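## Task

Using three rods of three different colours (none of them pink), lay a straight end-to-end train whose total length equals the pink rod's 9 cm. Colour gives length in cm: blue 1, magenta 2, grey 3, orange 4, lime 5, purple 6, red 7, green 8, pink 9, turquoise 10. Every rod in the train must rest flat on the table itself, with neighbouring ends in contact and no bend or step. No second train may exist.

## Robot and tools

Robot: two UR-style arms, left_arm (on the +y side) and right_arm, each ending in a 16-motor four-digit hand (index, middle, ring, thumb). right_arm has a right hand, left_arm its mirror-image left hand. Cameras: cam_high (fixed, overhead), cam_left_wrist, cam_right_wrist, each 896x504.

Frames. Scene frame: origin on the table top midway between the arms, +z up, +x out over the table. Base positions: left_arm (+0.070, +0.448, +0.041) m, right_arm (-0.025, -0.372, +0.041) m. Reported hand positions, orientations, velocities and targets are in each arm's own base frame. Motion offsets are along the axes of that arm's current Hand target. Hand point axes (right hand): +z along straightened fingers toward the tips, +y out of the palm face, +x across the palm away from the thumb (on the left hand +x points toward the thumb). Fingertips reach about 0.156 m past the hand point when straight.

The 48-number row (used by execute_actions and move). All values lie in [-1, 1]. Order: left arm dx, dy, dz, rx, ry, rz; then left hand's 16 motor values; left current_limit, speed; then the same 24 numbers for the right arm and hand. Both arms always appear, even if one should not move. dx..rz are an offset from that arm's Hand target as it stood when the action or move began, in the Hand target's own axes; 1.0 = 0.6 m for dx, dy, dz and 180 degrees for the rotation vector rx, ry, rz. Sending six zeros re-commands the current Hand target. Each arm's orientation command is clipped to within 32 degrees of where it actually is.

Hand motor order: index_mcp, index_abd, index_pip, index_dip, thumb_cmc, thumb_axl, thumb_mcp, thumb_ipl, middle_mcp, middle_abd, middle_pip, middle_dip, ring_mcp, ring_abd, ring_pip, ring_dip. Each is an absolute goal angle scaled between its stops, not an offset. Straight values: mcp +0.75, abd 0.00, pip +0.58, dip +0.70, thumb_cmc +0.71, thumb_axl +0.68, thumb_mcp +0.23, thumb_ipl +0.17. Moving toward -1 curls fingers toward the palm and swings the thumb in front of the palm. current_limit maps -1..+1 to 0..550 mA (start +0.4); speed sets hinge rate as (speed+1)/2 of 8.5 rad/s (start -0.6). A zero is a real goal, so to keep a hand unchanged copy back its hand_goal, hand_current_limit and hand_speed. Left hand note: index_dip goals stop at +89.3 degrees; anything further is treated as that angle.

execute_actions(actions, cameras): actions is a list of actions; each action is a table of up to 15 rows (each 1/30 s); a short table holds its last row. Every row counts from the action's start target, not the previous row. Empty list returns state plus all images.

move(target, speed, blend, stop_force, zero, blocking, cameras): straight-line path of each hand point to target, one row or up to 15 rows, all offsets from the same starting Hand targets. speed in m/s (0.002-3.6, default 0.25). blend in m rounds corners. stop_force in N (3-120) ends an arm's path on contact; don't rely on it when the hand rotates, and omit it when backing off a contact. zero resets the force baseline. blocking=false returns early (not with stop_force). Result adds a move: line: done, off_target, moving, held or fault, plus limits (paced = clipped, held = steps withheld).

wait(seconds 0-10), stop() brakes a running move, zoom_image(camera, region [x0,y0,x1,y1] pixels, at most 504x504), zero_wrist_force(arm), read_manual (licences only), finished_scene(scene) ends the current scene irreversibly; the train must hold without the robot.

Results: end_effector_position (m), quaternion, velocities; Hand target (the last commanded pose; hands often settle slightly short — resend the gap as an offset); joint positions and torques; Wrist force/torque in the end-effector axes plus peak line; hand_goal, hand_measured, hand_current_ma, hand_state (moving, goal, blocked, overload).

Avoid: pressing past firm contact (the arms are stiff; about 150 N net or a joint load limit causes a 10 s fault stop; wrist joints 25.4 N m); fast touches; rods dropped, tossed or released while moving; anything off the table; arms or hands touching each other; motors held at 495 mA or more for 5 s (shutdown); hot motors from holding stretched poses; paths passing near an arm's own base.

Each tool is called after "Request:" in YAML: its name, and indented under it one key for each argument.

## Session

Request:
execute_actions:
  actions: []

Scene clock: 0.00 s.
left_arm: end_effector_position=(+0.2542, -0.2964, +0.2281) hand_goal=(+0.754, +0.000, +0.576, +0.696, +0.714, +0.678, +0.226, +0.168, +0.754, +0.000, +0.576, +0.696, +0.754, +0.000, +0.576, +0.696) hand_measured=(+0.754, +0.000, +0.576, +0.696, +0.714, +0.678, +0.226, +0.168, +0.754, +0.000, +0.576, +0.696, +0.754, +0.000, +0.576, +0.696) hand_current_ma=(+0, +0, +0, +0, +0, +0, +0, +0, +0, +0, +0, +0, +0, +0, +0, +0) hand_state=(goal, goal, goal, goal, goal, goal, goal, goal, goal, goal, goal, goal, goal, goal, goal, goal) hand_current_limit=0.40 hand_speed=-0.60 end_effector_quat_wxyz=(+0.267, +0.833, -0.476, +0.092) | right_arm: end_effector_position=(+0.3916, -0.2752, +0.0879) hand_goal=(+0.754, +0.000, +0.576, +0.696, +0.714, +0.678, +0.226, +0.168, +0.754, +0.000, +0.576, +0.696, +0.754, +0.000, +0.576, +0.696) hand_measured=(+0.754, +0.000, +0.576, +0.696, +0.714, +0.678, +0.226, +0.168, +0.754, +0.000, +0.576, +0.696, +0.754, +0.000, +0.576, +0.696) hand_current_ma=(+0, +0, +0, +0, +0, +0, +0, +0, +0, +0, +0, +0, +0, +0, +0, +0) hand_state=(goal, goal, goal, goal, goal, goal, goal, goal, goal, goal, goal, goal, goal, goal, goal, goal) hand_current_limit=0.40 hand_speed=-0.60 end_effector_quat_wxyz=(-0.069, +0.794, -0.604, +0.004)
Joint positions: left_arm=[3.173 -1.294 -2.313 -1.245 1.013 -3.604] | right_arm=[-0.824 -1.275 1.946 -2.228 -1.433 2.047]
Joint velocities: within noise
Joint torques (N m): no reading
Wrist force (N): no reading
Wrist torque (N m): no reading
Wrist force, peak (N): no reading
Hand target: left_arm +0.2542, -0.2964, +0.2281; +0.267, +0.833, -0.476, +0.092 | right_arm +0.3916, -0.2752, +0.0879; -0.069, +0.794, -0.604, +0.004

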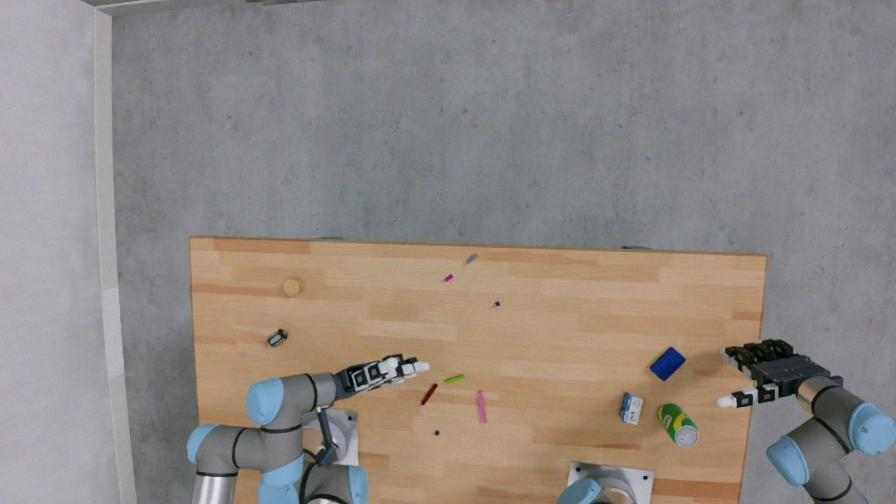

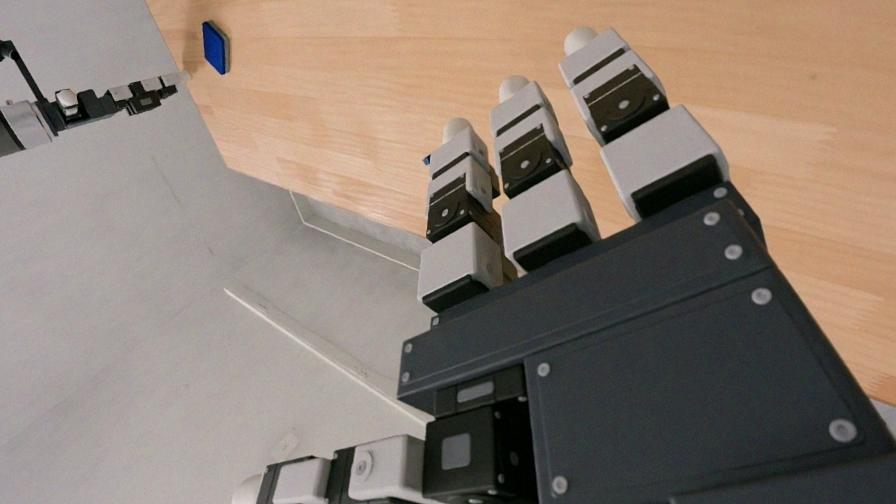

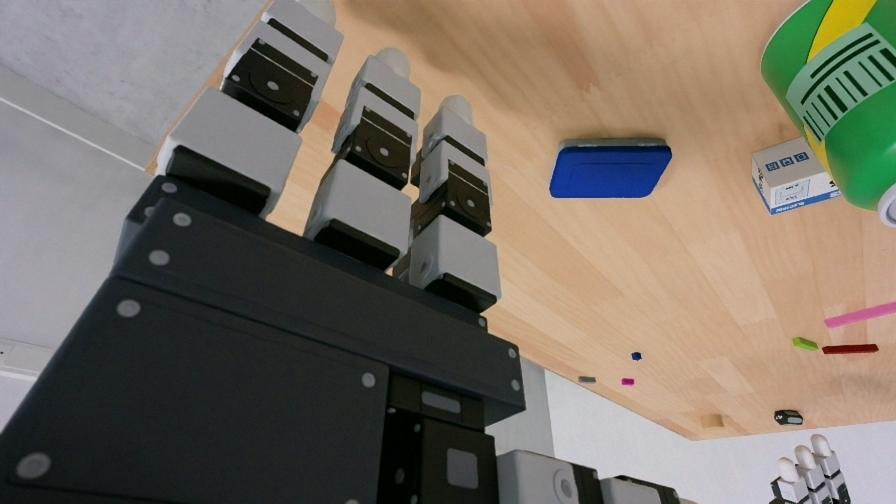

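Request:
zoom_image:
  camera: "cam_high"
  region: [400, 340, 520, 460]

Request:
zoom_image:
  camera: "cam_high"
  region: [420, 230, 540, 330]

Request:
zoom_image:
  camera: "cam_right_wrist"
  region: [560, 280, 896, 470]

Scaled by 4.200.

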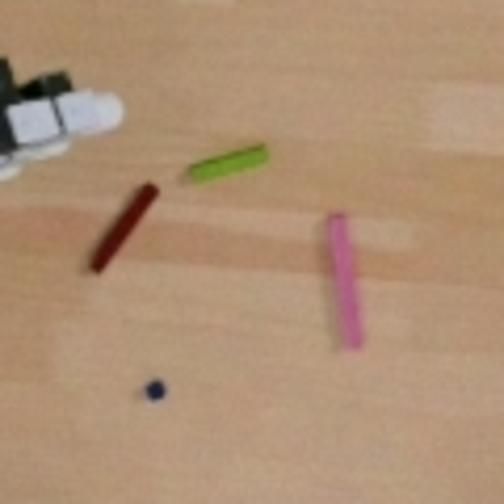

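Scaled by 4.200.

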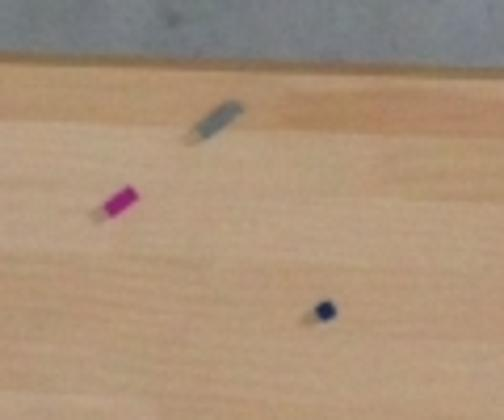

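Scaled by 1.500.

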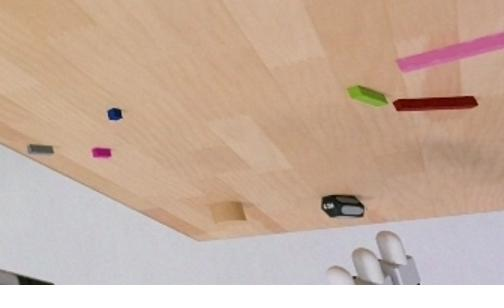

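Request:
move:
  target: [0.1845, 0.0552, 0.0137, 0.0835, 0.0753, -0.442, 0.754, 0, 0.576, 0.696, 0.714, 0.678, 0.226, 0.168, 0.754, 0, 0.576, 0.696, 0.754, -0.9, -0.3, 0.696, 0.4, -0.6, 0, 0, 0, 0, 0, 0, 0.754, 0, 0.576, 0.696, 0.714, 0.678, 0.226, 0.168, 0.754, 0, 0.576, 0.696, 0.754, 0, 0.576, 0.696, 0.4, -0.6]
  speed: 0.15
  cameras: ["all"]

Scene clock: 237.90 s.
left_arm: end_effector_position=(+0.2842, -0.3965, +0.2782) hand_goal=(+0.754, +0.000, +0.576, +0.696, +0.714, +0.678, +0.226, +0.168, +0.754, +0.000, +0.576, +0.696, +0.754, -0.900, -0.300, +0.696) hand_measured=(+0.756, +0.000, +0.576, +0.696, +0.716, +0.678, +0.224, +0.168, +0.756, +0.000, +0.576, +0.696, +0.756, -0.894, -0.294, +0.696) hand_current_ma=(+0, +0, +0, +0, +0, +0, -1, +0, +0, +0, +0, +0, +1, +2, +3, +0) hand_state=(goal, goal, goal, goal, goal, goal, goal, goal, goal, goal, goal, goal, goal, goal, goal, goal) hand_current_limit=0.40 hand_speed=-0.60 end_effector_quat_wxyz=(+0.211, +0.953, +0.211, +0.047) | right_arm: end_effector_position=(+0.3916, -0.2752, +0.0879) hand_goal=(+0.754, +0.000, +0.576, +0.696, +0.714, +0.678, +0.226, +0.168, +0.754, +0.000, +0.576, +0.696, +0.754, +0.000, +0.576, +0.696) hand_measured=(+0.754, +0.000, +0.576, +0.696, +0.714, +0.678, +0.224, +0.168, +0.754, +0.000, +0.576, +0.696, +0.754, +0.000, +0.576, +0.696) hand_current_ma=(+0, +0, +0, +0, +0, +0, -1, +0, +0, +0, +0, +0, +0, +0, +0, +0) hand_state=(goal, goal, goal, goal, goal, goal, goal, goal, goal, goal, goal, goal, goal, goal, goal, goal) hand_current_limit=0.40 hand_speed=-0.60 end_effector_quat_wxyz=(-0.069, +0.794, -0.604, +0.004)
Joint positions: left_arm=[2.665 -1.133 -2.351 -0.875 1.309 -5.673] | right_arm=[-0.824 -1.275 1.946 -2.228 -1.433 2.047]
Joint torques (N m): left_arm=[8.12 9.83 17.68 1.27 -1.64 -0.93] | right_arm=[0 -35.23 -19.18 -2.24 0.2 0.31]
Wrist force (N): left_arm=[1.1 -0.1 0.0] | right_arm=[-0.2 0.0 0.3]
Wrist torque (N m): left_arm=[0.01 -0.06 0.08] | right_arm=[-0.01 0.02 -0.02]
Wrist force, peak (N): left_arm=[1.3 -0.7 0.3] | right_arm=[0.0 0.4 0.5]
Hand target: left_arm +0.2842, -0.3965, +0.2781; +0.211, +0.953, +0.211, +0.047 | right_arm +0.3916, -0.2752, +0.0879; -0.069, +0.794, -0.604, +0.004
Off the commanded pose: left_arm 0.000 m, 0 deg | right_arm 0.000 m, 0 deg.
move: done

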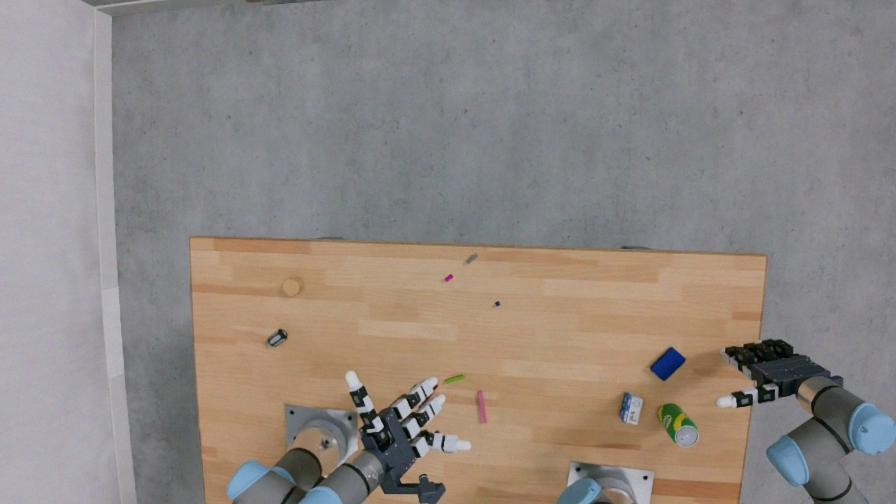

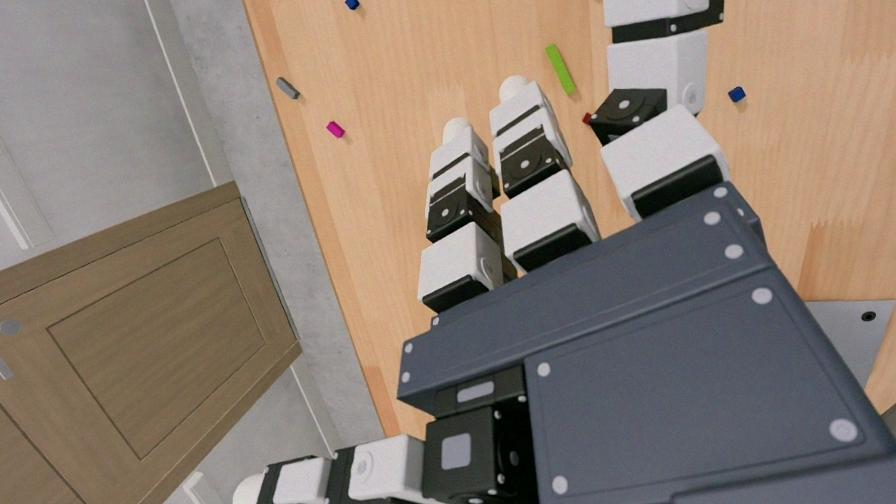

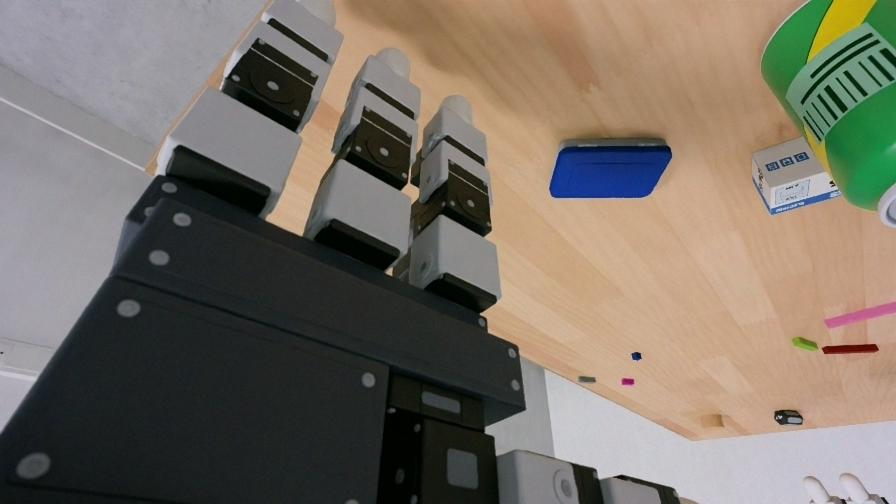

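Request:
move:
  target: [0.4097, 0.1953, 0.264, 0, 0.0258, -0.0554, 0.754, 0, 0.576, 0.696, 0.714, 0.678, 0.226, 0.168, 0.754, 0, 0.576, 0.696, 0.754, -0.9, -0.3, 0.696, 0.4, -0.6, 0, 0, 0, 0, 0, 0, 0.754, 0, 0.576, 0.696, 0.714, 0.678, 0.226, 0.168, 0.754, 0, 0.576, 0.696, 0.754, 0, 0.576, 0.696, 0.4, -0.6]
  speed: 0.2
  cameras: ["all"]

Scene clock: 286.13 s.
left_arm: end_effector_position=(+0.5802, -0.4494, +0.1840) hand_goal=(+0.754, +0.000, +0.576, +0.696, +0.714, +0.678, +0.226, +0.168, +0.754, +0.000, +0.576, +0.696, +0.754, -0.900, -0.300, +0.696) hand_measured=(+0.756, +0.000, +0.576, +0.696, +0.716, +0.678, +0.224, +0.168, +0.756, +0.000, +0.576, +0.696, +0.756, -0.894, -0.294, +0.696) hand_current_ma=(+0, +0, +0, +0, +0, +0, -1, +0, +0, +0, +0, +0, +1, +2, +2, +0) hand_state=(goal, goal, goal, goal, goal, goal, goal, goal, goal, goal, goal, goal, goal, goal, goal, goal) hand_current_limit=0.40 hand_speed=-0.60 end_effector_quat_wxyz=(+0.206, +0.928, +0.302, +0.067) | right_arm: end_effector_position=(+0.3916, -0.2752, +0.0879) hand_goal=(+0.754, +0.000, +0.576, +0.696, +0.714, +0.678, +0.226, +0.168, +0.754, +0.000, +0.576, +0.696, +0.754, +0.000, +0.576, +0.696) hand_measured=(+0.754, +0.000, +0.576, +0.696, +0.714, +0.678, +0.224, +0.168, +0.754, +0.000, +0.576, +0.696, +0.754, +0.000, +0.576, +0.696) hand_current_ma=(+0, +0, +0, +0, +0, +0, -1, +0, +0, +0, +0, +0, +0, +0, +0, +0) hand_state=(goal, goal, goal, goal, goal, goal, goal, goal, goal, goal, goal, goal, goal, goal, goal, goal) hand_current_limit=0.40 hand_speed=-0.60 end_effector_quat_wxyz=(-0.069, +0.794, -0.604, +0.004)
Joint positions: left_arm=[2.77 -1.916 -1.892 -0.531 1.34 -5.756] | right_arm=[-0.824 -1.275 1.946 -2.228 -1.433 2.047]
Joint torques (N m): left_arm=[-8.53 26.25 26.01 1.48 -1.36 1.56] | right_arm=[-0.71 -34.89 -19.14 -2.31 0.4 0.33]
Wrist force (N): left_arm=[1.1 -0.3 -0.1] | right_arm=[0.0 0.1 0.3]
Wrist torque (N m): left_arm=[-0.03 -0.07 0.20] | right_arm=[-0.01 -0.01 0.00]
Wrist force, peak (N): left_arm=[2.4 0.6 1.1] | right_arm=[-0.2 0.3 0.4]
Hand target: left_arm +0.5802, -0.4494, +0.1840; +0.206, +0.928, +0.302, +0.067 | right_arm +0.3916, -0.2752, +0.0879; -0.069, +0.794, -0.604, +0.004
Off the commanded pose: left_arm 0.000 m, 0 deg | right_arm 0.000 m, 0 deg.
move: done

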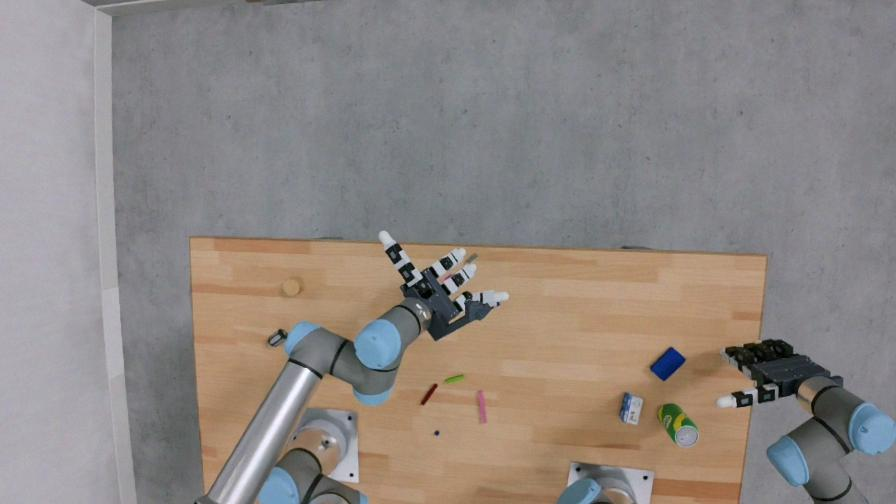

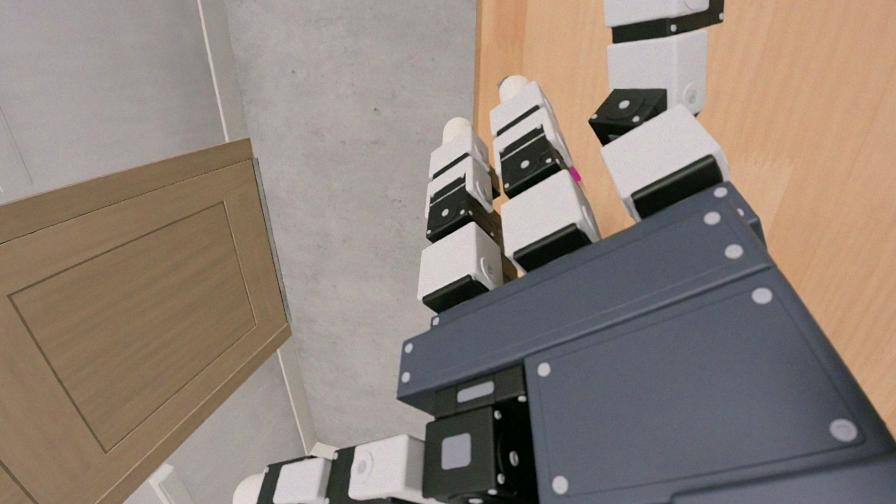

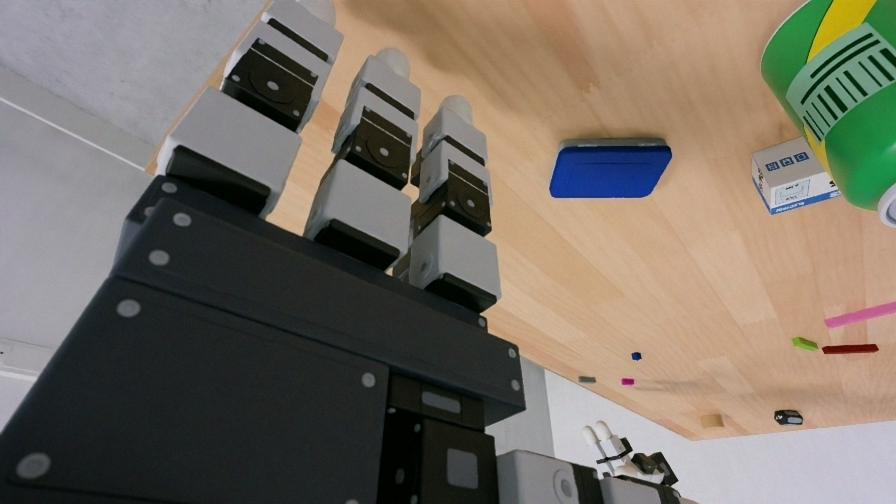

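Request:
zoom_image:
  camera: "cam_left_wrist"
  region: [420, 0, 640, 200]

Request:
zoom_image:
  camera: "cam_high"
  region: [400, 220, 520, 320]

Scaled by 2.291.

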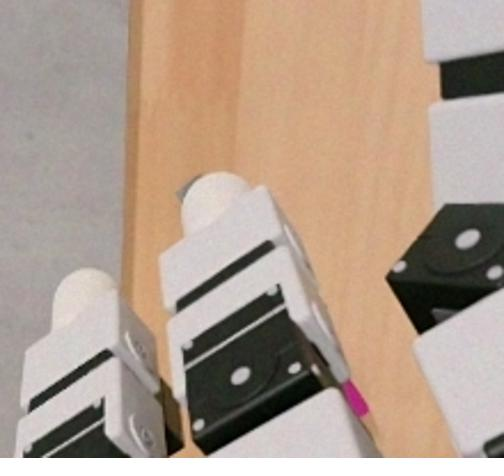

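Scaled by 4.200.

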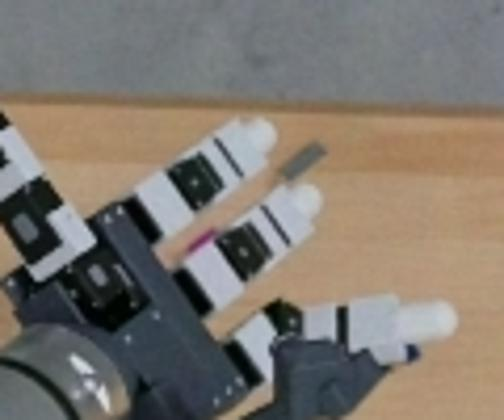

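Request:
move:
  target: [-0.0135, -0.0023, 0.0727, 0, 0, 0, 0.754, 0, 0.576, 0.696, 0.714, 0.678, 0.226, 0.168, 0.754, 0, 0.576, 0.696, 0.754, -0.9, -0.3, 0.696, 0.4, -0.6, 0, 0, 0, 0, 0, 0, 0.754, 0, 0.576, 0.696, 0.714, 0.678, 0.226, 0.168, 0.754, 0, 0.576, 0.696, 0.754, 0, 0.576, 0.696, 0.4, -0.6]
  speed: 0.1
  cameras: ["cam_high", "cam_left_wrist"]

Request:
zoom_image:
  camera: "cam_left_wrist"
  region: [400, 0, 640, 200]

Request:
zoom_image:
  camera: "cam_high"
  region: [440, 230, 510, 300]

Scene clock: 304.53 s.
left_arm: end_effector_position=(+0.5837, -0.4682, +0.1440) hand_goal=(+0.754, +0.000, +0.576, +0.696, +0.714, +0.678, +0.226, +0.168, +0.754, +0.000, +0.576, +0.696, +0.754, -0.900, -0.300, +0.696) hand_measured=(+0.756, +0.000, +0.576, +0.696, +0.716, +0.678, +0.224, +0.168, +0.756, +0.000, +0.576, +0.696, +0.756, -0.894, -0.294, +0.696) hand_current_ma=(+0, +0, +0, +0, +0, +0, -1, +0, +0, +0, +0, +0, +1, +2, +2, +0) hand_state=(goal, goal, goal, goal, goal, goal, goal, goal, goal, goal, goal, goal, goal, goal, goal, goal) hand_current_limit=0.40 hand_speed=-0.60 end_effector_quat_wxyz=(+0.206, +0.928, +0.302, +0.067) | right_arm: end_effector_position=(+0.3916, -0.2752, +0.0879) hand_goal=(+0.754, +0.000, +0.576, +0.696, +0.714, +0.678, +0.226, +0.168, +0.754, +0.000, +0.576, +0.696, +0.754, +0.000, +0.576, +0.696) hand_measured=(+0.754, +0.000, +0.576, +0.696, +0.714, +0.678, +0.224, +0.168, +0.754, +0.000, +0.576, +0.696, +0.754, +0.000, +0.576, +0.696) hand_current_ma=(+0, +0, +0, +0, +0, +0, -1, +0, +0, +0, +0, +0, +0, +0, +0, +0) hand_state=(goal, goal, goal, goal, goal, goal, goal, goal, goal, goal, goal, goal, goal, goal, goal, goal) hand_current_limit=0.40 hand_speed=-0.60 end_effector_quat_wxyz=(-0.069, +0.794, -0.604, +0.004)
Joint positions: left_arm=[2.741 -2.009 -1.885 -0.438 1.351 -5.784] | right_arm=[-0.824 -1.275 1.946 -2.228 -1.433 2.047]
Joint torques (N m): left_arm=[10.63 40.85 16.59 1.3 -1.15 1.65] | right_arm=[-1.07 -35.24 -19.28 -2.4 0.49 0.25]
Wrist force (N): left_arm=[1.1 -0.4 0.0] | right_arm=[-0.3 0.2 0.0]
Wrist torque (N m): left_arm=[-0.04 -0.06 0.20] | right_arm=[0.03 0.04 -0.02]
Wrist force, peak (N): left_arm=[1.5 -0.4 -1.2] | right_arm=[-0.1 0.3 0.4]
Hand target: left_arm +0.5837, -0.4681, +0.1439; +0.206, +0.928, +0.302, +0.067 | right_arm +0.3916, -0.2752, +0.0879; -0.069, +0.794, -0.604, +0.004
Off the commanded pose: left_arm 0.000 m, 0 deg | right_arm 0.000 m, 0 deg.
move: done
Images, in order (width x height): cam_high 896x504, cam_left_wrist 896x504.

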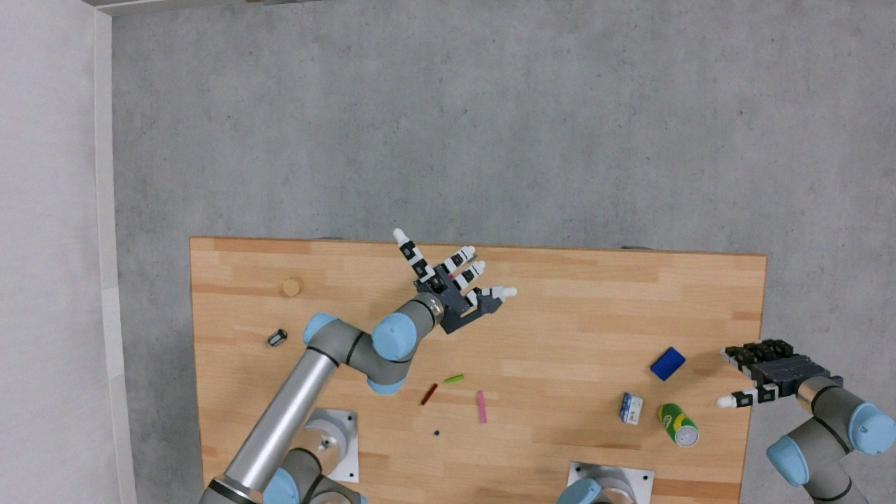

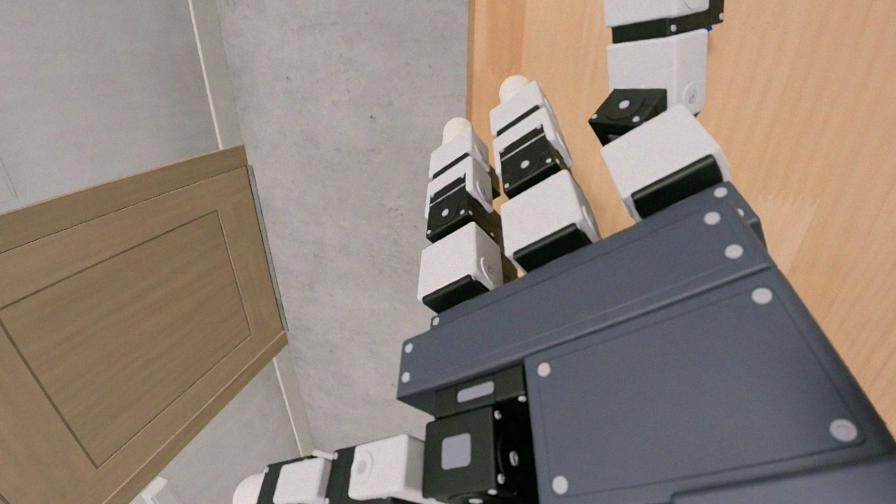

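Scaled by 2.100.

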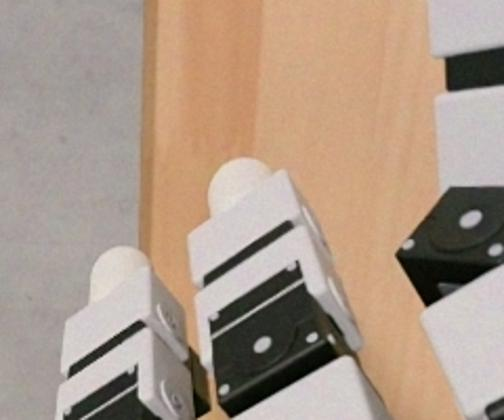

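Scaled by 7.200.

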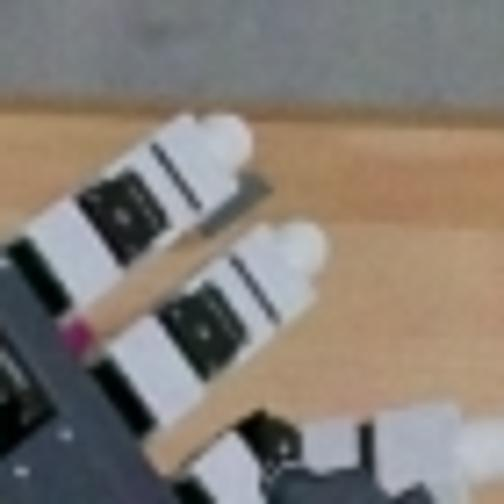

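Request:
move:
  target: [0.0027, -0.0285, 0.0235, 0, 0, 0, 0.754, 0, 0.576, 0.696, 0.714, 0.678, 0.226, 0.168, 0.754, 0, 0.576, 0.696, 0.754, -0.9, -0.3, 0.696, 0.4, -0.6, 0, 0, 0, 0, 0, 0, 0.754, 0, 0.576, 0.696, 0.714, 0.678, 0.226, 0.168, 0.754, 0, 0.576, 0.696, 0.754, 0, 0.576, 0.696, 0.4, -0.6]
  speed: 0.08
  cameras: ["cam_high", "cam_left_wrist"]

Request:
zoom_image:
  camera: "cam_left_wrist"
  region: [400, 0, 640, 200]

Request:
zoom_image:
  camera: "cam_high"
  region: [440, 230, 510, 300]

Scene clock: 335.93 s.
left_arm: end_effector_position=(+0.5794, -0.4593, +0.1237) hand_goal=(+0.754, +0.000, +0.576, +0.696, +0.714, +0.678, +0.226, +0.168, +0.754, +0.000, +0.576, +0.696, +0.754, -0.900, -0.300, +0.696) hand_measured=(+0.756, +0.000, +0.576, +0.696, +0.716, +0.678, +0.224, +0.168, +0.756, +0.000, +0.576, +0.696, +0.756, -0.894, -0.294, +0.696) hand_current_ma=(+0, +0, +0, +0, +0, +0, -1, +0, +0, +0, +0, +0, +1, +2, +2, +0) hand_state=(goal, goal, goal, goal, goal, goal, goal, goal, goal, goal, goal, goal, goal, goal, goal, goal) hand_current_limit=0.40 hand_speed=-0.60 end_effector_quat_wxyz=(+0.206, +0.928, +0.302, +0.067) | right_arm: end_effector_position=(+0.3916, -0.2752, +0.0879) hand_goal=(+0.754, +0.000, +0.576, +0.696, +0.714, +0.678, +0.226, +0.168, +0.754, +0.000, +0.576, +0.696, +0.754, +0.000, +0.576, +0.696) hand_measured=(+0.754, +0.000, +0.576, +0.696, +0.714, +0.678, +0.224, +0.168, +0.754, +0.000, +0.576, +0.696, +0.754, +0.000, +0.576, +0.696) hand_current_ma=(+0, +0, +0, +0, +0, +0, -1, +0, +0, +0, +0, +0, +0, +0, +0, +0) hand_state=(goal, goal, goal, goal, goal, goal, goal, goal, goal, goal, goal, goal, goal, goal, goal, goal) hand_current_limit=0.40 hand_speed=-0.60 end_effector_quat_wxyz=(-0.069, +0.794, -0.604, +0.004)
Joint positions: left_arm=[2.753 -2.028 -1.925 -0.382 1.346 -5.773] | right_arm=[-0.824 -1.275 1.946 -2.228 -1.433 2.047]
Joint torques (N m): left_arm=[-8.18 40.28 28.38 1.09 -0.61 -0.77] | right_arm=[-0.47 -35 -17.57 -2.43 0.5 0.46]
Wrist force (N): left_arm=[1.3 -0.3 0.3] | right_arm=[0.2 -0.2 0.3]
Wrist torque (N m): left_arm=[-0.05 -0.09 0.08] | right_arm=[-0.03 -0.02 0.01]
Wrist force, peak (N): left_arm=[1.5 -0.7 0.3] | right_arm=[-0.2 0.3 0.4]
Hand target: left_arm +0.5794, -0.4594, +0.1239; +0.206, +0.928, +0.302, +0.067 | right_arm +0.3916, -0.2752, +0.0879; -0.069, +0.794, -0.604, +0.004
Off the commanded pose: left_arm 0.000 m, 0 deg | right_arm 0.000 m, 0 deg.
move: done
Images, in order (width x height): cam_high 896x504, cam_left_wrist 896x504.

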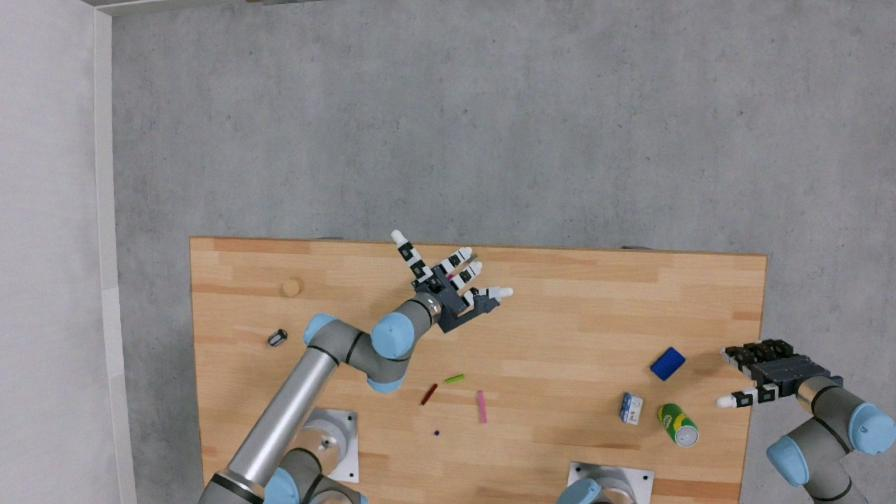

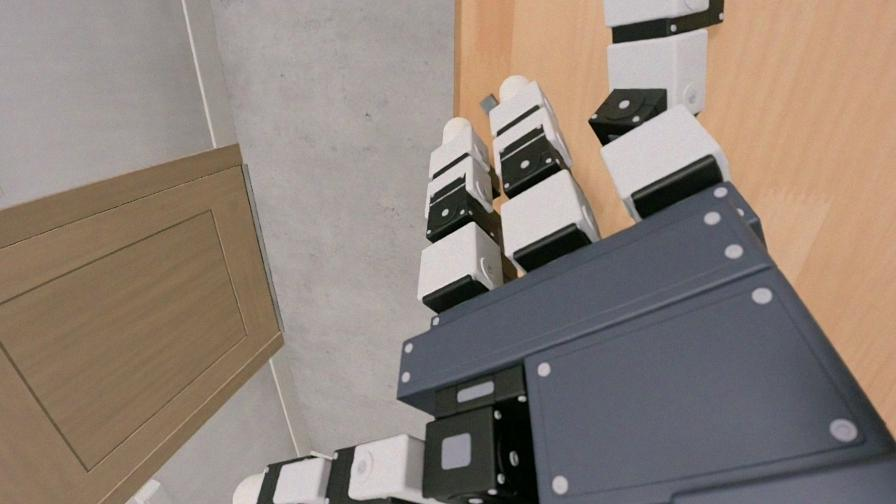

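Scaled by 2.100.

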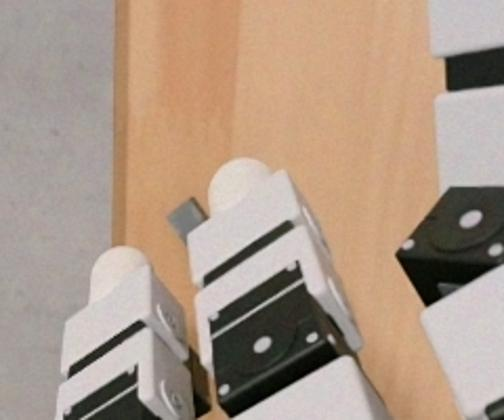

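Scaled by 7.200.

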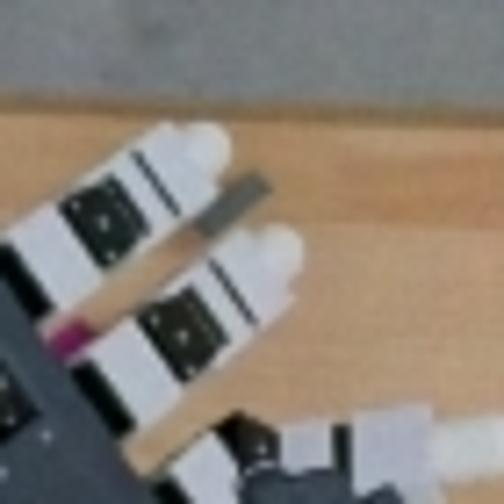

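Request:
move:
  target: [0, -0.0211, 0.0453, 0, 0, 0, 0.754, 0, 0.576, 0.696, 0.714, 0.678, 0.226, 0.168, 0.754, 0, 0.576, 0.696, 0.754, -0.9, -0.3, 0.696, 0.0, -0.6, 0, 0, 0, 0, 0, 0, 0.754, 0, 0.576, 0.696, 0.714, 0.678, 0.226, 0.168, 0.754, 0, 0.576, 0.696, 0.754, 0, 0.576, 0.696, 0.4, -0.6]
  speed: 0.015
  stop_force: 3
  cameras: ["cam_high", "cam_left_wrist"]

Request:
zoom_image:
  camera: "cam_left_wrist"
  region: [400, 0, 640, 200]

Request:
zoom_image:
  camera: "cam_high"
  region: [440, 230, 510, 300]

Scene clock: 350.73 s.
left_arm: end_effector_position=(+0.5794, -0.4595, +0.1041) hand_goal=(+0.754, +0.000, +0.576, +0.696, +0.714, +0.678, +0.226, +0.168, +0.754, +0.000, +0.576, +0.696, +0.754, -0.900, -0.300, +0.696) hand_measured=(+0.754, +0.000, +0.576, +0.696, +0.716, +0.678, +0.224, +0.168, +0.754, +0.000, +0.576, +0.696, +0.756, -0.894, -0.294, +0.696) hand_current_ma=(+0, +0, +0, +0, +0, +0, -1, +0, +0, +0, +0, +0, +1, +2, +2, +0) hand_state=(goal, goal, goal, goal, goal, goal, goal, goal, goal, goal, goal, goal, goal, goal, goal, goal) hand_current_limit=0.00 hand_speed=-0.60 end_effector_quat_wxyz=(+0.206, +0.928, +0.302, +0.067) | right_arm: end_effector_position=(+0.3916, -0.2752, +0.0879) hand_goal=(+0.754, +0.000, +0.576, +0.696, +0.714, +0.678, +0.226, +0.168, +0.754, +0.000, +0.576, +0.696, +0.754, +0.000, +0.576, +0.696) hand_measured=(+0.754, +0.000, +0.576, +0.696, +0.714, +0.678, +0.224, +0.168, +0.754, +0.000, +0.576, +0.696, +0.754, +0.000, +0.576, +0.696) hand_current_ma=(+0, +0, +0, +0, +0, +0, -1, +0, +0, +0, +0, +0, +0, +0, +0, +0) hand_state=(goal, goal, goal, goal, goal, goal, goal, goal, goal, goal, goal, goal, goal, goal, goal, goal) hand_current_limit=0.40 hand_speed=-0.60 end_effector_quat_wxyz=(-0.069, +0.794, -0.604, +0.004)
Joint positions: left_arm=[2.753 -2.065 -1.936 -0.334 1.346 -5.773] | right_arm=[-0.824 -1.275 1.946 -2.228 -1.433 2.047]
Joint torques (N m): left_arm=[-7.23 39.25 26.2 4.02 -0.09 -0.57] | right_arm=[-1.09 -34.51 -18.73 -2.44 0.66 0.53]
Wrist force (N): left_arm=[1.2 0.3 -4.1] | right_arm=[0.0 0.3 0.1]
Wrist torque (N m): left_arm=[0.26 -0.08 0.08] | right_arm=[0.03 0.00 0.01]
Wrist force, peak (N): left_arm=[0.8 0.3 -15.1] | right_arm=[-0.2 0.3 0.4]
Hand target: left_arm +0.5794, -0.4595, +0.1041; +0.206, +0.928, +0.302, +0.067 (not the last commanded pose) | right_arm +0.3916, -0.2752, +0.0879; -0.069, +0.794, -0.604, +0.004
Off the commanded pose: left_arm 0.010 m, 0 deg | right_arm 0.000 m, 0 deg.
move: contact (left_arm)
Images, in order (width x height): cam_high 896x504, cam_left_wrist 896x504.

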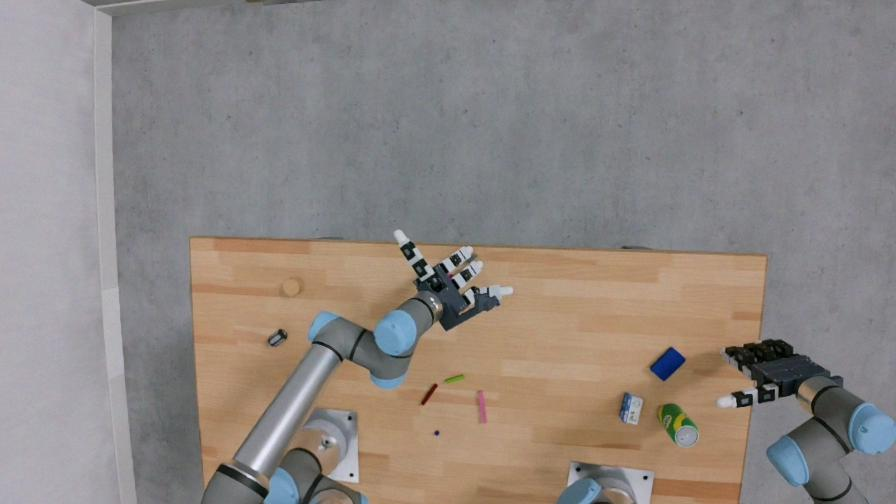

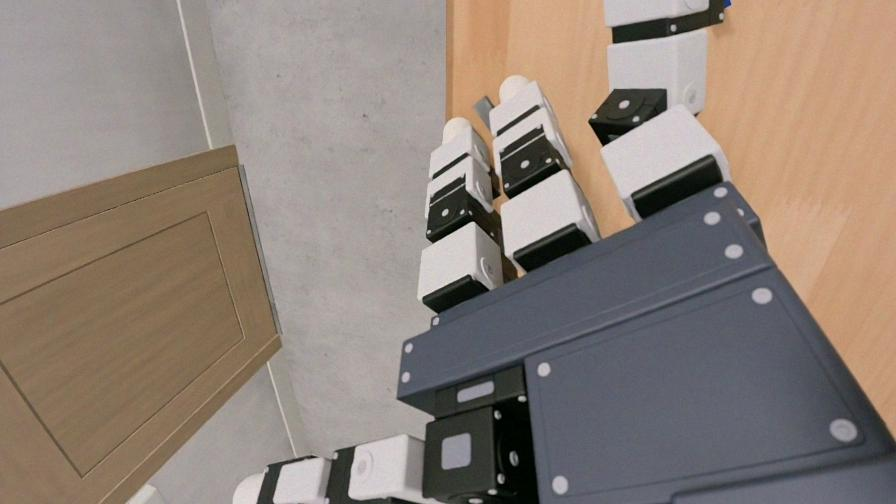

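Scaled by 2.100.

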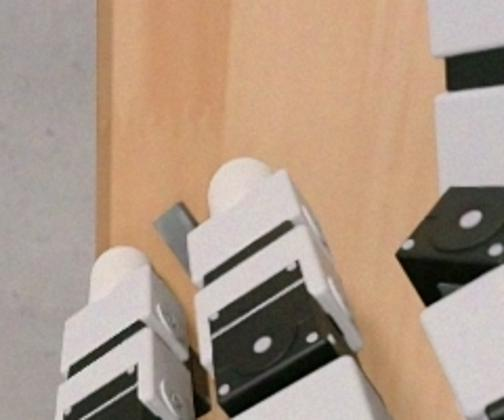

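Scaled by 7.200.

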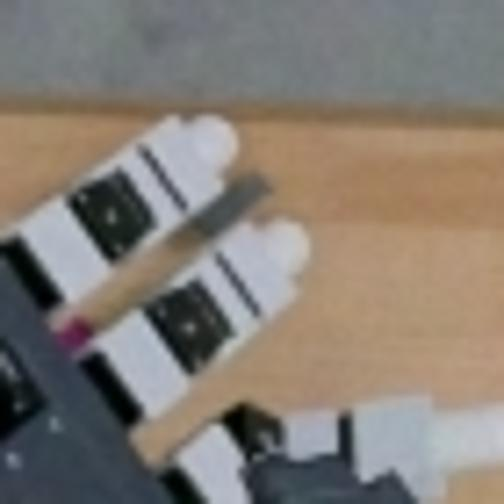

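Request:
move:
  target: [0, -0.0080, -0.0065, 0, 0, 0, 0.754, 0, 0.576, 0.696, 0.714, 0.678, 0.226, 0.168, 0.754, 0, 0.576, 0.696, 0.754, -0.9, -0.3, 0.696, 0.0, -0.95, 0, 0, 0, 0, 0, 0, 0.754, 0, 0.576, 0.696, 0.714, 0.678, 0.226, 0.168, 0.754, 0, 0.576, 0.696, 0.754, 0, 0.576, 0.696, 0.4, -0.6]
  speed: 0.03
  cameras: ["cam_high"]

Request:
move:
  target: [0, 0, 0, 0, 0, 0, 0.754, -0.12, 0.576, 0.696, 0.714, 0.678, 0.226, 0.168, 0.754, 0.12, 0.576, 0.696, 0.754, -0.9, -0.3, 0.696, 0.0, -0.95, 0, 0, 0, 0, 0, 0, 0.754, 0, 0.576, 0.696, 0.714, 0.678, 0.226, 0.168, 0.754, 0, 0.576, 0.696, 0.754, 0, 0.576, 0.696, 0.4, -0.6]
  speed: 0.03
  cameras: ["cam_high", "cam_left_wrist"]

Request:
zoom_image:
  camera: "cam_left_wrist"
  region: [400, 0, 640, 200]

Request:
zoom_image:
  camera: "cam_high"
  region: [440, 230, 510, 300]

Scene clock: 364.87 s.
left_arm: end_effector_position=(+0.5758, -0.4545, +0.1056) hand_goal=(+0.754, +0.000, +0.576, +0.696, +0.714, +0.678, +0.226, +0.168, +0.754, +0.000, +0.576, +0.696, +0.754, -0.900, -0.300, +0.696) hand_measured=(+0.754, +0.000, +0.576, +0.696, +0.716, +0.678, +0.224, +0.168, +0.754, +0.000, +0.576, +0.696, +0.756, -0.894, -0.294, +0.696) hand_current_ma=(+0, +0, +0, +0, +0, +0, -1, +0, +0, +0, +0, +0, +1, +2, +2, +0) hand_state=(goal, goal, goal, goal, goal, goal, goal, goal, goal, goal, goal, goal, goal, goal, goal, goal) hand_current_limit=0.00 hand_speed=-0.95 end_effector_quat_wxyz=(+0.206, +0.928, +0.302, +0.067) | right_arm: end_effector_position=(+0.3916, -0.2752, +0.0879) hand_goal=(+0.754, +0.000, +0.576, +0.696, +0.714, +0.678, +0.226, +0.168, +0.754, +0.000, +0.576, +0.696, +0.754, +0.000, +0.576, +0.696) hand_measured=(+0.754, +0.000, +0.576, +0.696, +0.714, +0.678, +0.224, +0.168, +0.754, +0.000, +0.576, +0.696, +0.754, +0.000, +0.576, +0.696) hand_current_ma=(+0, +0, +0, +0, +0, +0, -1, +0, +0, +0, +0, +0, +0, +0, +0, +0) hand_state=(goal, goal, goal, goal, goal, goal, goal, goal, goal, goal, goal, goal, goal, goal, goal, goal) hand_current_limit=0.40 hand_speed=-0.60 end_effector_quat_wxyz=(-0.069, +0.794, -0.604, +0.004)
Joint positions: left_arm=[2.759 -2.052 -1.953 -0.332 1.344 -5.767] | right_arm=[-0.824 -1.275 1.946 -2.228 -1.433 2.047]
Joint torques (N m): left_arm=[2.31 28.25 26.17 3.95 -1.32 0.42] | right_arm=[-0.4 -35 -18.02 -2.42 0.46 0.63]
Wrist force (N): left_arm=[1.1 -0.3 0.1] | right_arm=[0.1 0.1 0.1]
Wrist torque (N m): left_arm=[-0.03 -0.07 0.07] | right_arm=[0.01 -0.02 0.01]
Wrist force, peak (N): left_arm=[1.4 0.2 -4.3] | right_arm=[-0.4 0.2 0.4]
Hand target: left_arm +0.5759, -0.4546, +0.1056; +0.206, +0.928, +0.302, +0.067 | right_arm +0.3916, -0.2752, +0.0879; -0.069, +0.794, -0.604, +0.004
Off the commanded pose: left_arm 0.000 m, 0 deg | right_arm 0.000 m, 0 deg.
move: done
Images, in order (width x height): cam_high 896x504.

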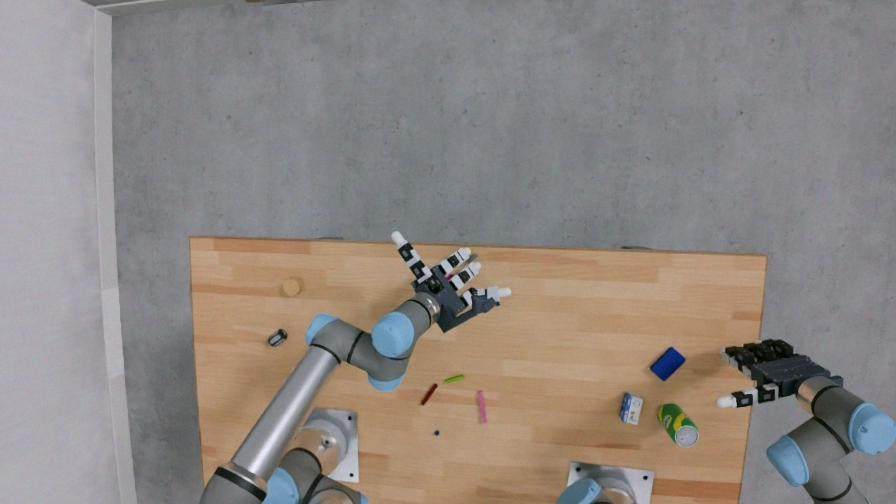

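Scene clock: 365.53 s.
left_arm: end_effector_position=(+0.5759, -0.4546, +0.1056) hand_goal=(+0.754, -0.120, +0.576, +0.696, +0.714, +0.678, +0.226, +0.168, +0.754, +0.120, +0.576, +0.696, +0.754, -0.900, -0.300, +0.696) hand_measured=(+0.754, -0.082, +0.576, +0.696, +0.716, +0.678, +0.224, +0.168, +0.756, +0.084, +0.576, +0.696, +0.756, -0.894, -0.294, +0.696) hand_current_ma=(+0, +43, +0, +0, +0, +0, -1, +0, +0, -40, +0, +0, +1, +2, +2, +0) hand_state=(goal, blocked, goal, goal, goal, goal, goal, goal, goal, blocked, goal, goal, goal, goal, goal, goal) hand_current_limit=0.00 hand_speed=-0.95 end_effector_quat_wxyz=(+0.206, +0.928, +0.302, +0.067) | right_arm: end_effector_position=(+0.3916, -0.2752, +0.0879) hand_goal=(+0.754, +0.000, +0.576, +0.696, +0.714, +0.678, +0.226, +0.168, +0.754, +0.000, +0.576, +0.696, +0.754, +0.000, +0.576, +0.696) hand_measured=(+0.754, +0.000, +0.576, +0.696, +0.714, +0.678, +0.224, +0.168, +0.754, +0.000, +0.576, +0.696, +0.754, +0.000, +0.576, +0.696) hand_current_ma=(+0, +0, +0, +0, +0, +0, -1, +0, +0, +0, +0, +0, +0, +0, +0, +0) hand_state=(goal, goal, goal, goal, goal, goal, goal, goal, goal, goal, goal, goal, goal, goal, goal, goal) hand_current_limit=0.40 hand_speed=-0.60 end_effector_quat_wxyz=(-0.069, +0.794, -0.604, +0.004)
Joint positions: left_arm=[2.759 -2.052 -1.952 -0.332 1.344 -5.767] | right_arm=[-0.824 -1.275 1.946 -2.228 -1.433 2.047]
Joint torques (N m): left_arm=[-8.14 27.11 27.76 1.63 -0.35 -0.89] | right_arm=[-1.23 -34.59 -18.92 -2.58 0.52 0.69]
Wrist force (N): left_arm=[1.1 -0.1 0.0] | right_arm=[0.0 0.1 0.3]
Wrist torque (N m): left_arm=[0.01 -0.07 0.06] | right_arm=[-0.01 0.00 0.00]
Wrist force, peak (N): left_arm=[1.4 -0.1 0.2] | right_arm=[-0.2 0.2 0.5]
Hand target: left_arm +0.5759, -0.4546, +0.1056; +0.206, +0.928, +0.302, +0.067 | right_arm +0.3916, -0.2752, +0.0879; -0.069, +0.794, -0.604, +0.004
Off the commanded pose: left_arm 0.000 m, 0 deg | right_arm 0.000 m, 0 deg.
move: done
Images, in order (width x height): cam_high 896x504, cam_left_wrist 896x504.

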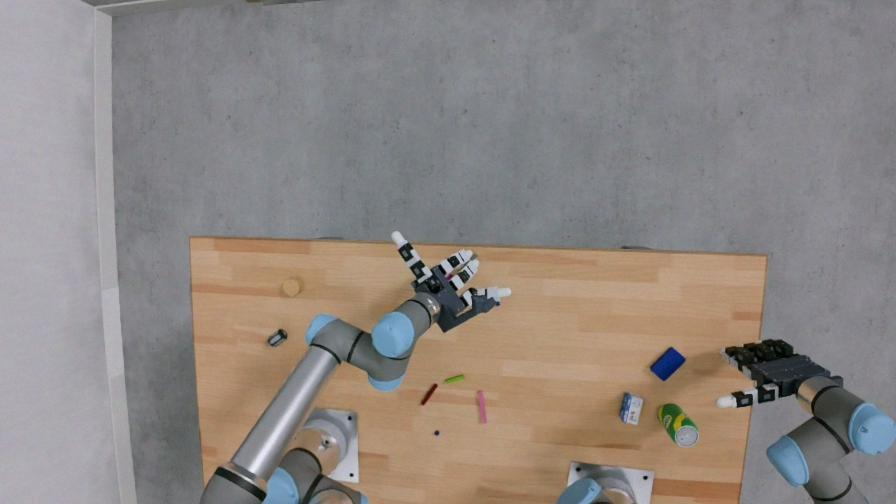

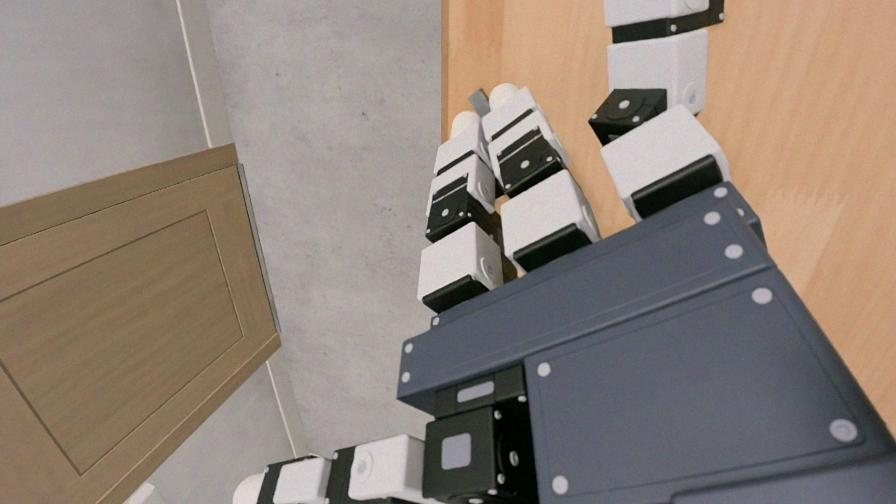

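Scaled by 2.100.

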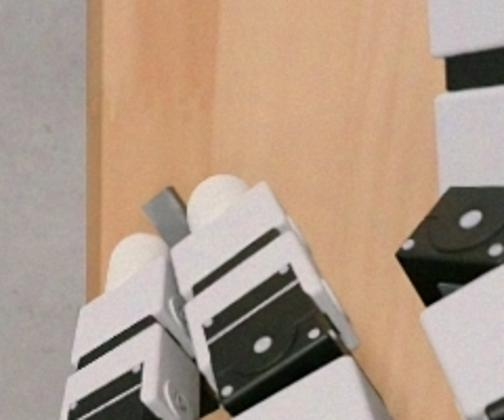

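Scaled by 7.200.

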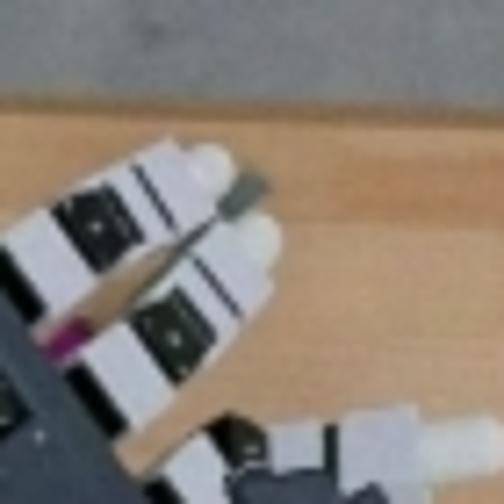

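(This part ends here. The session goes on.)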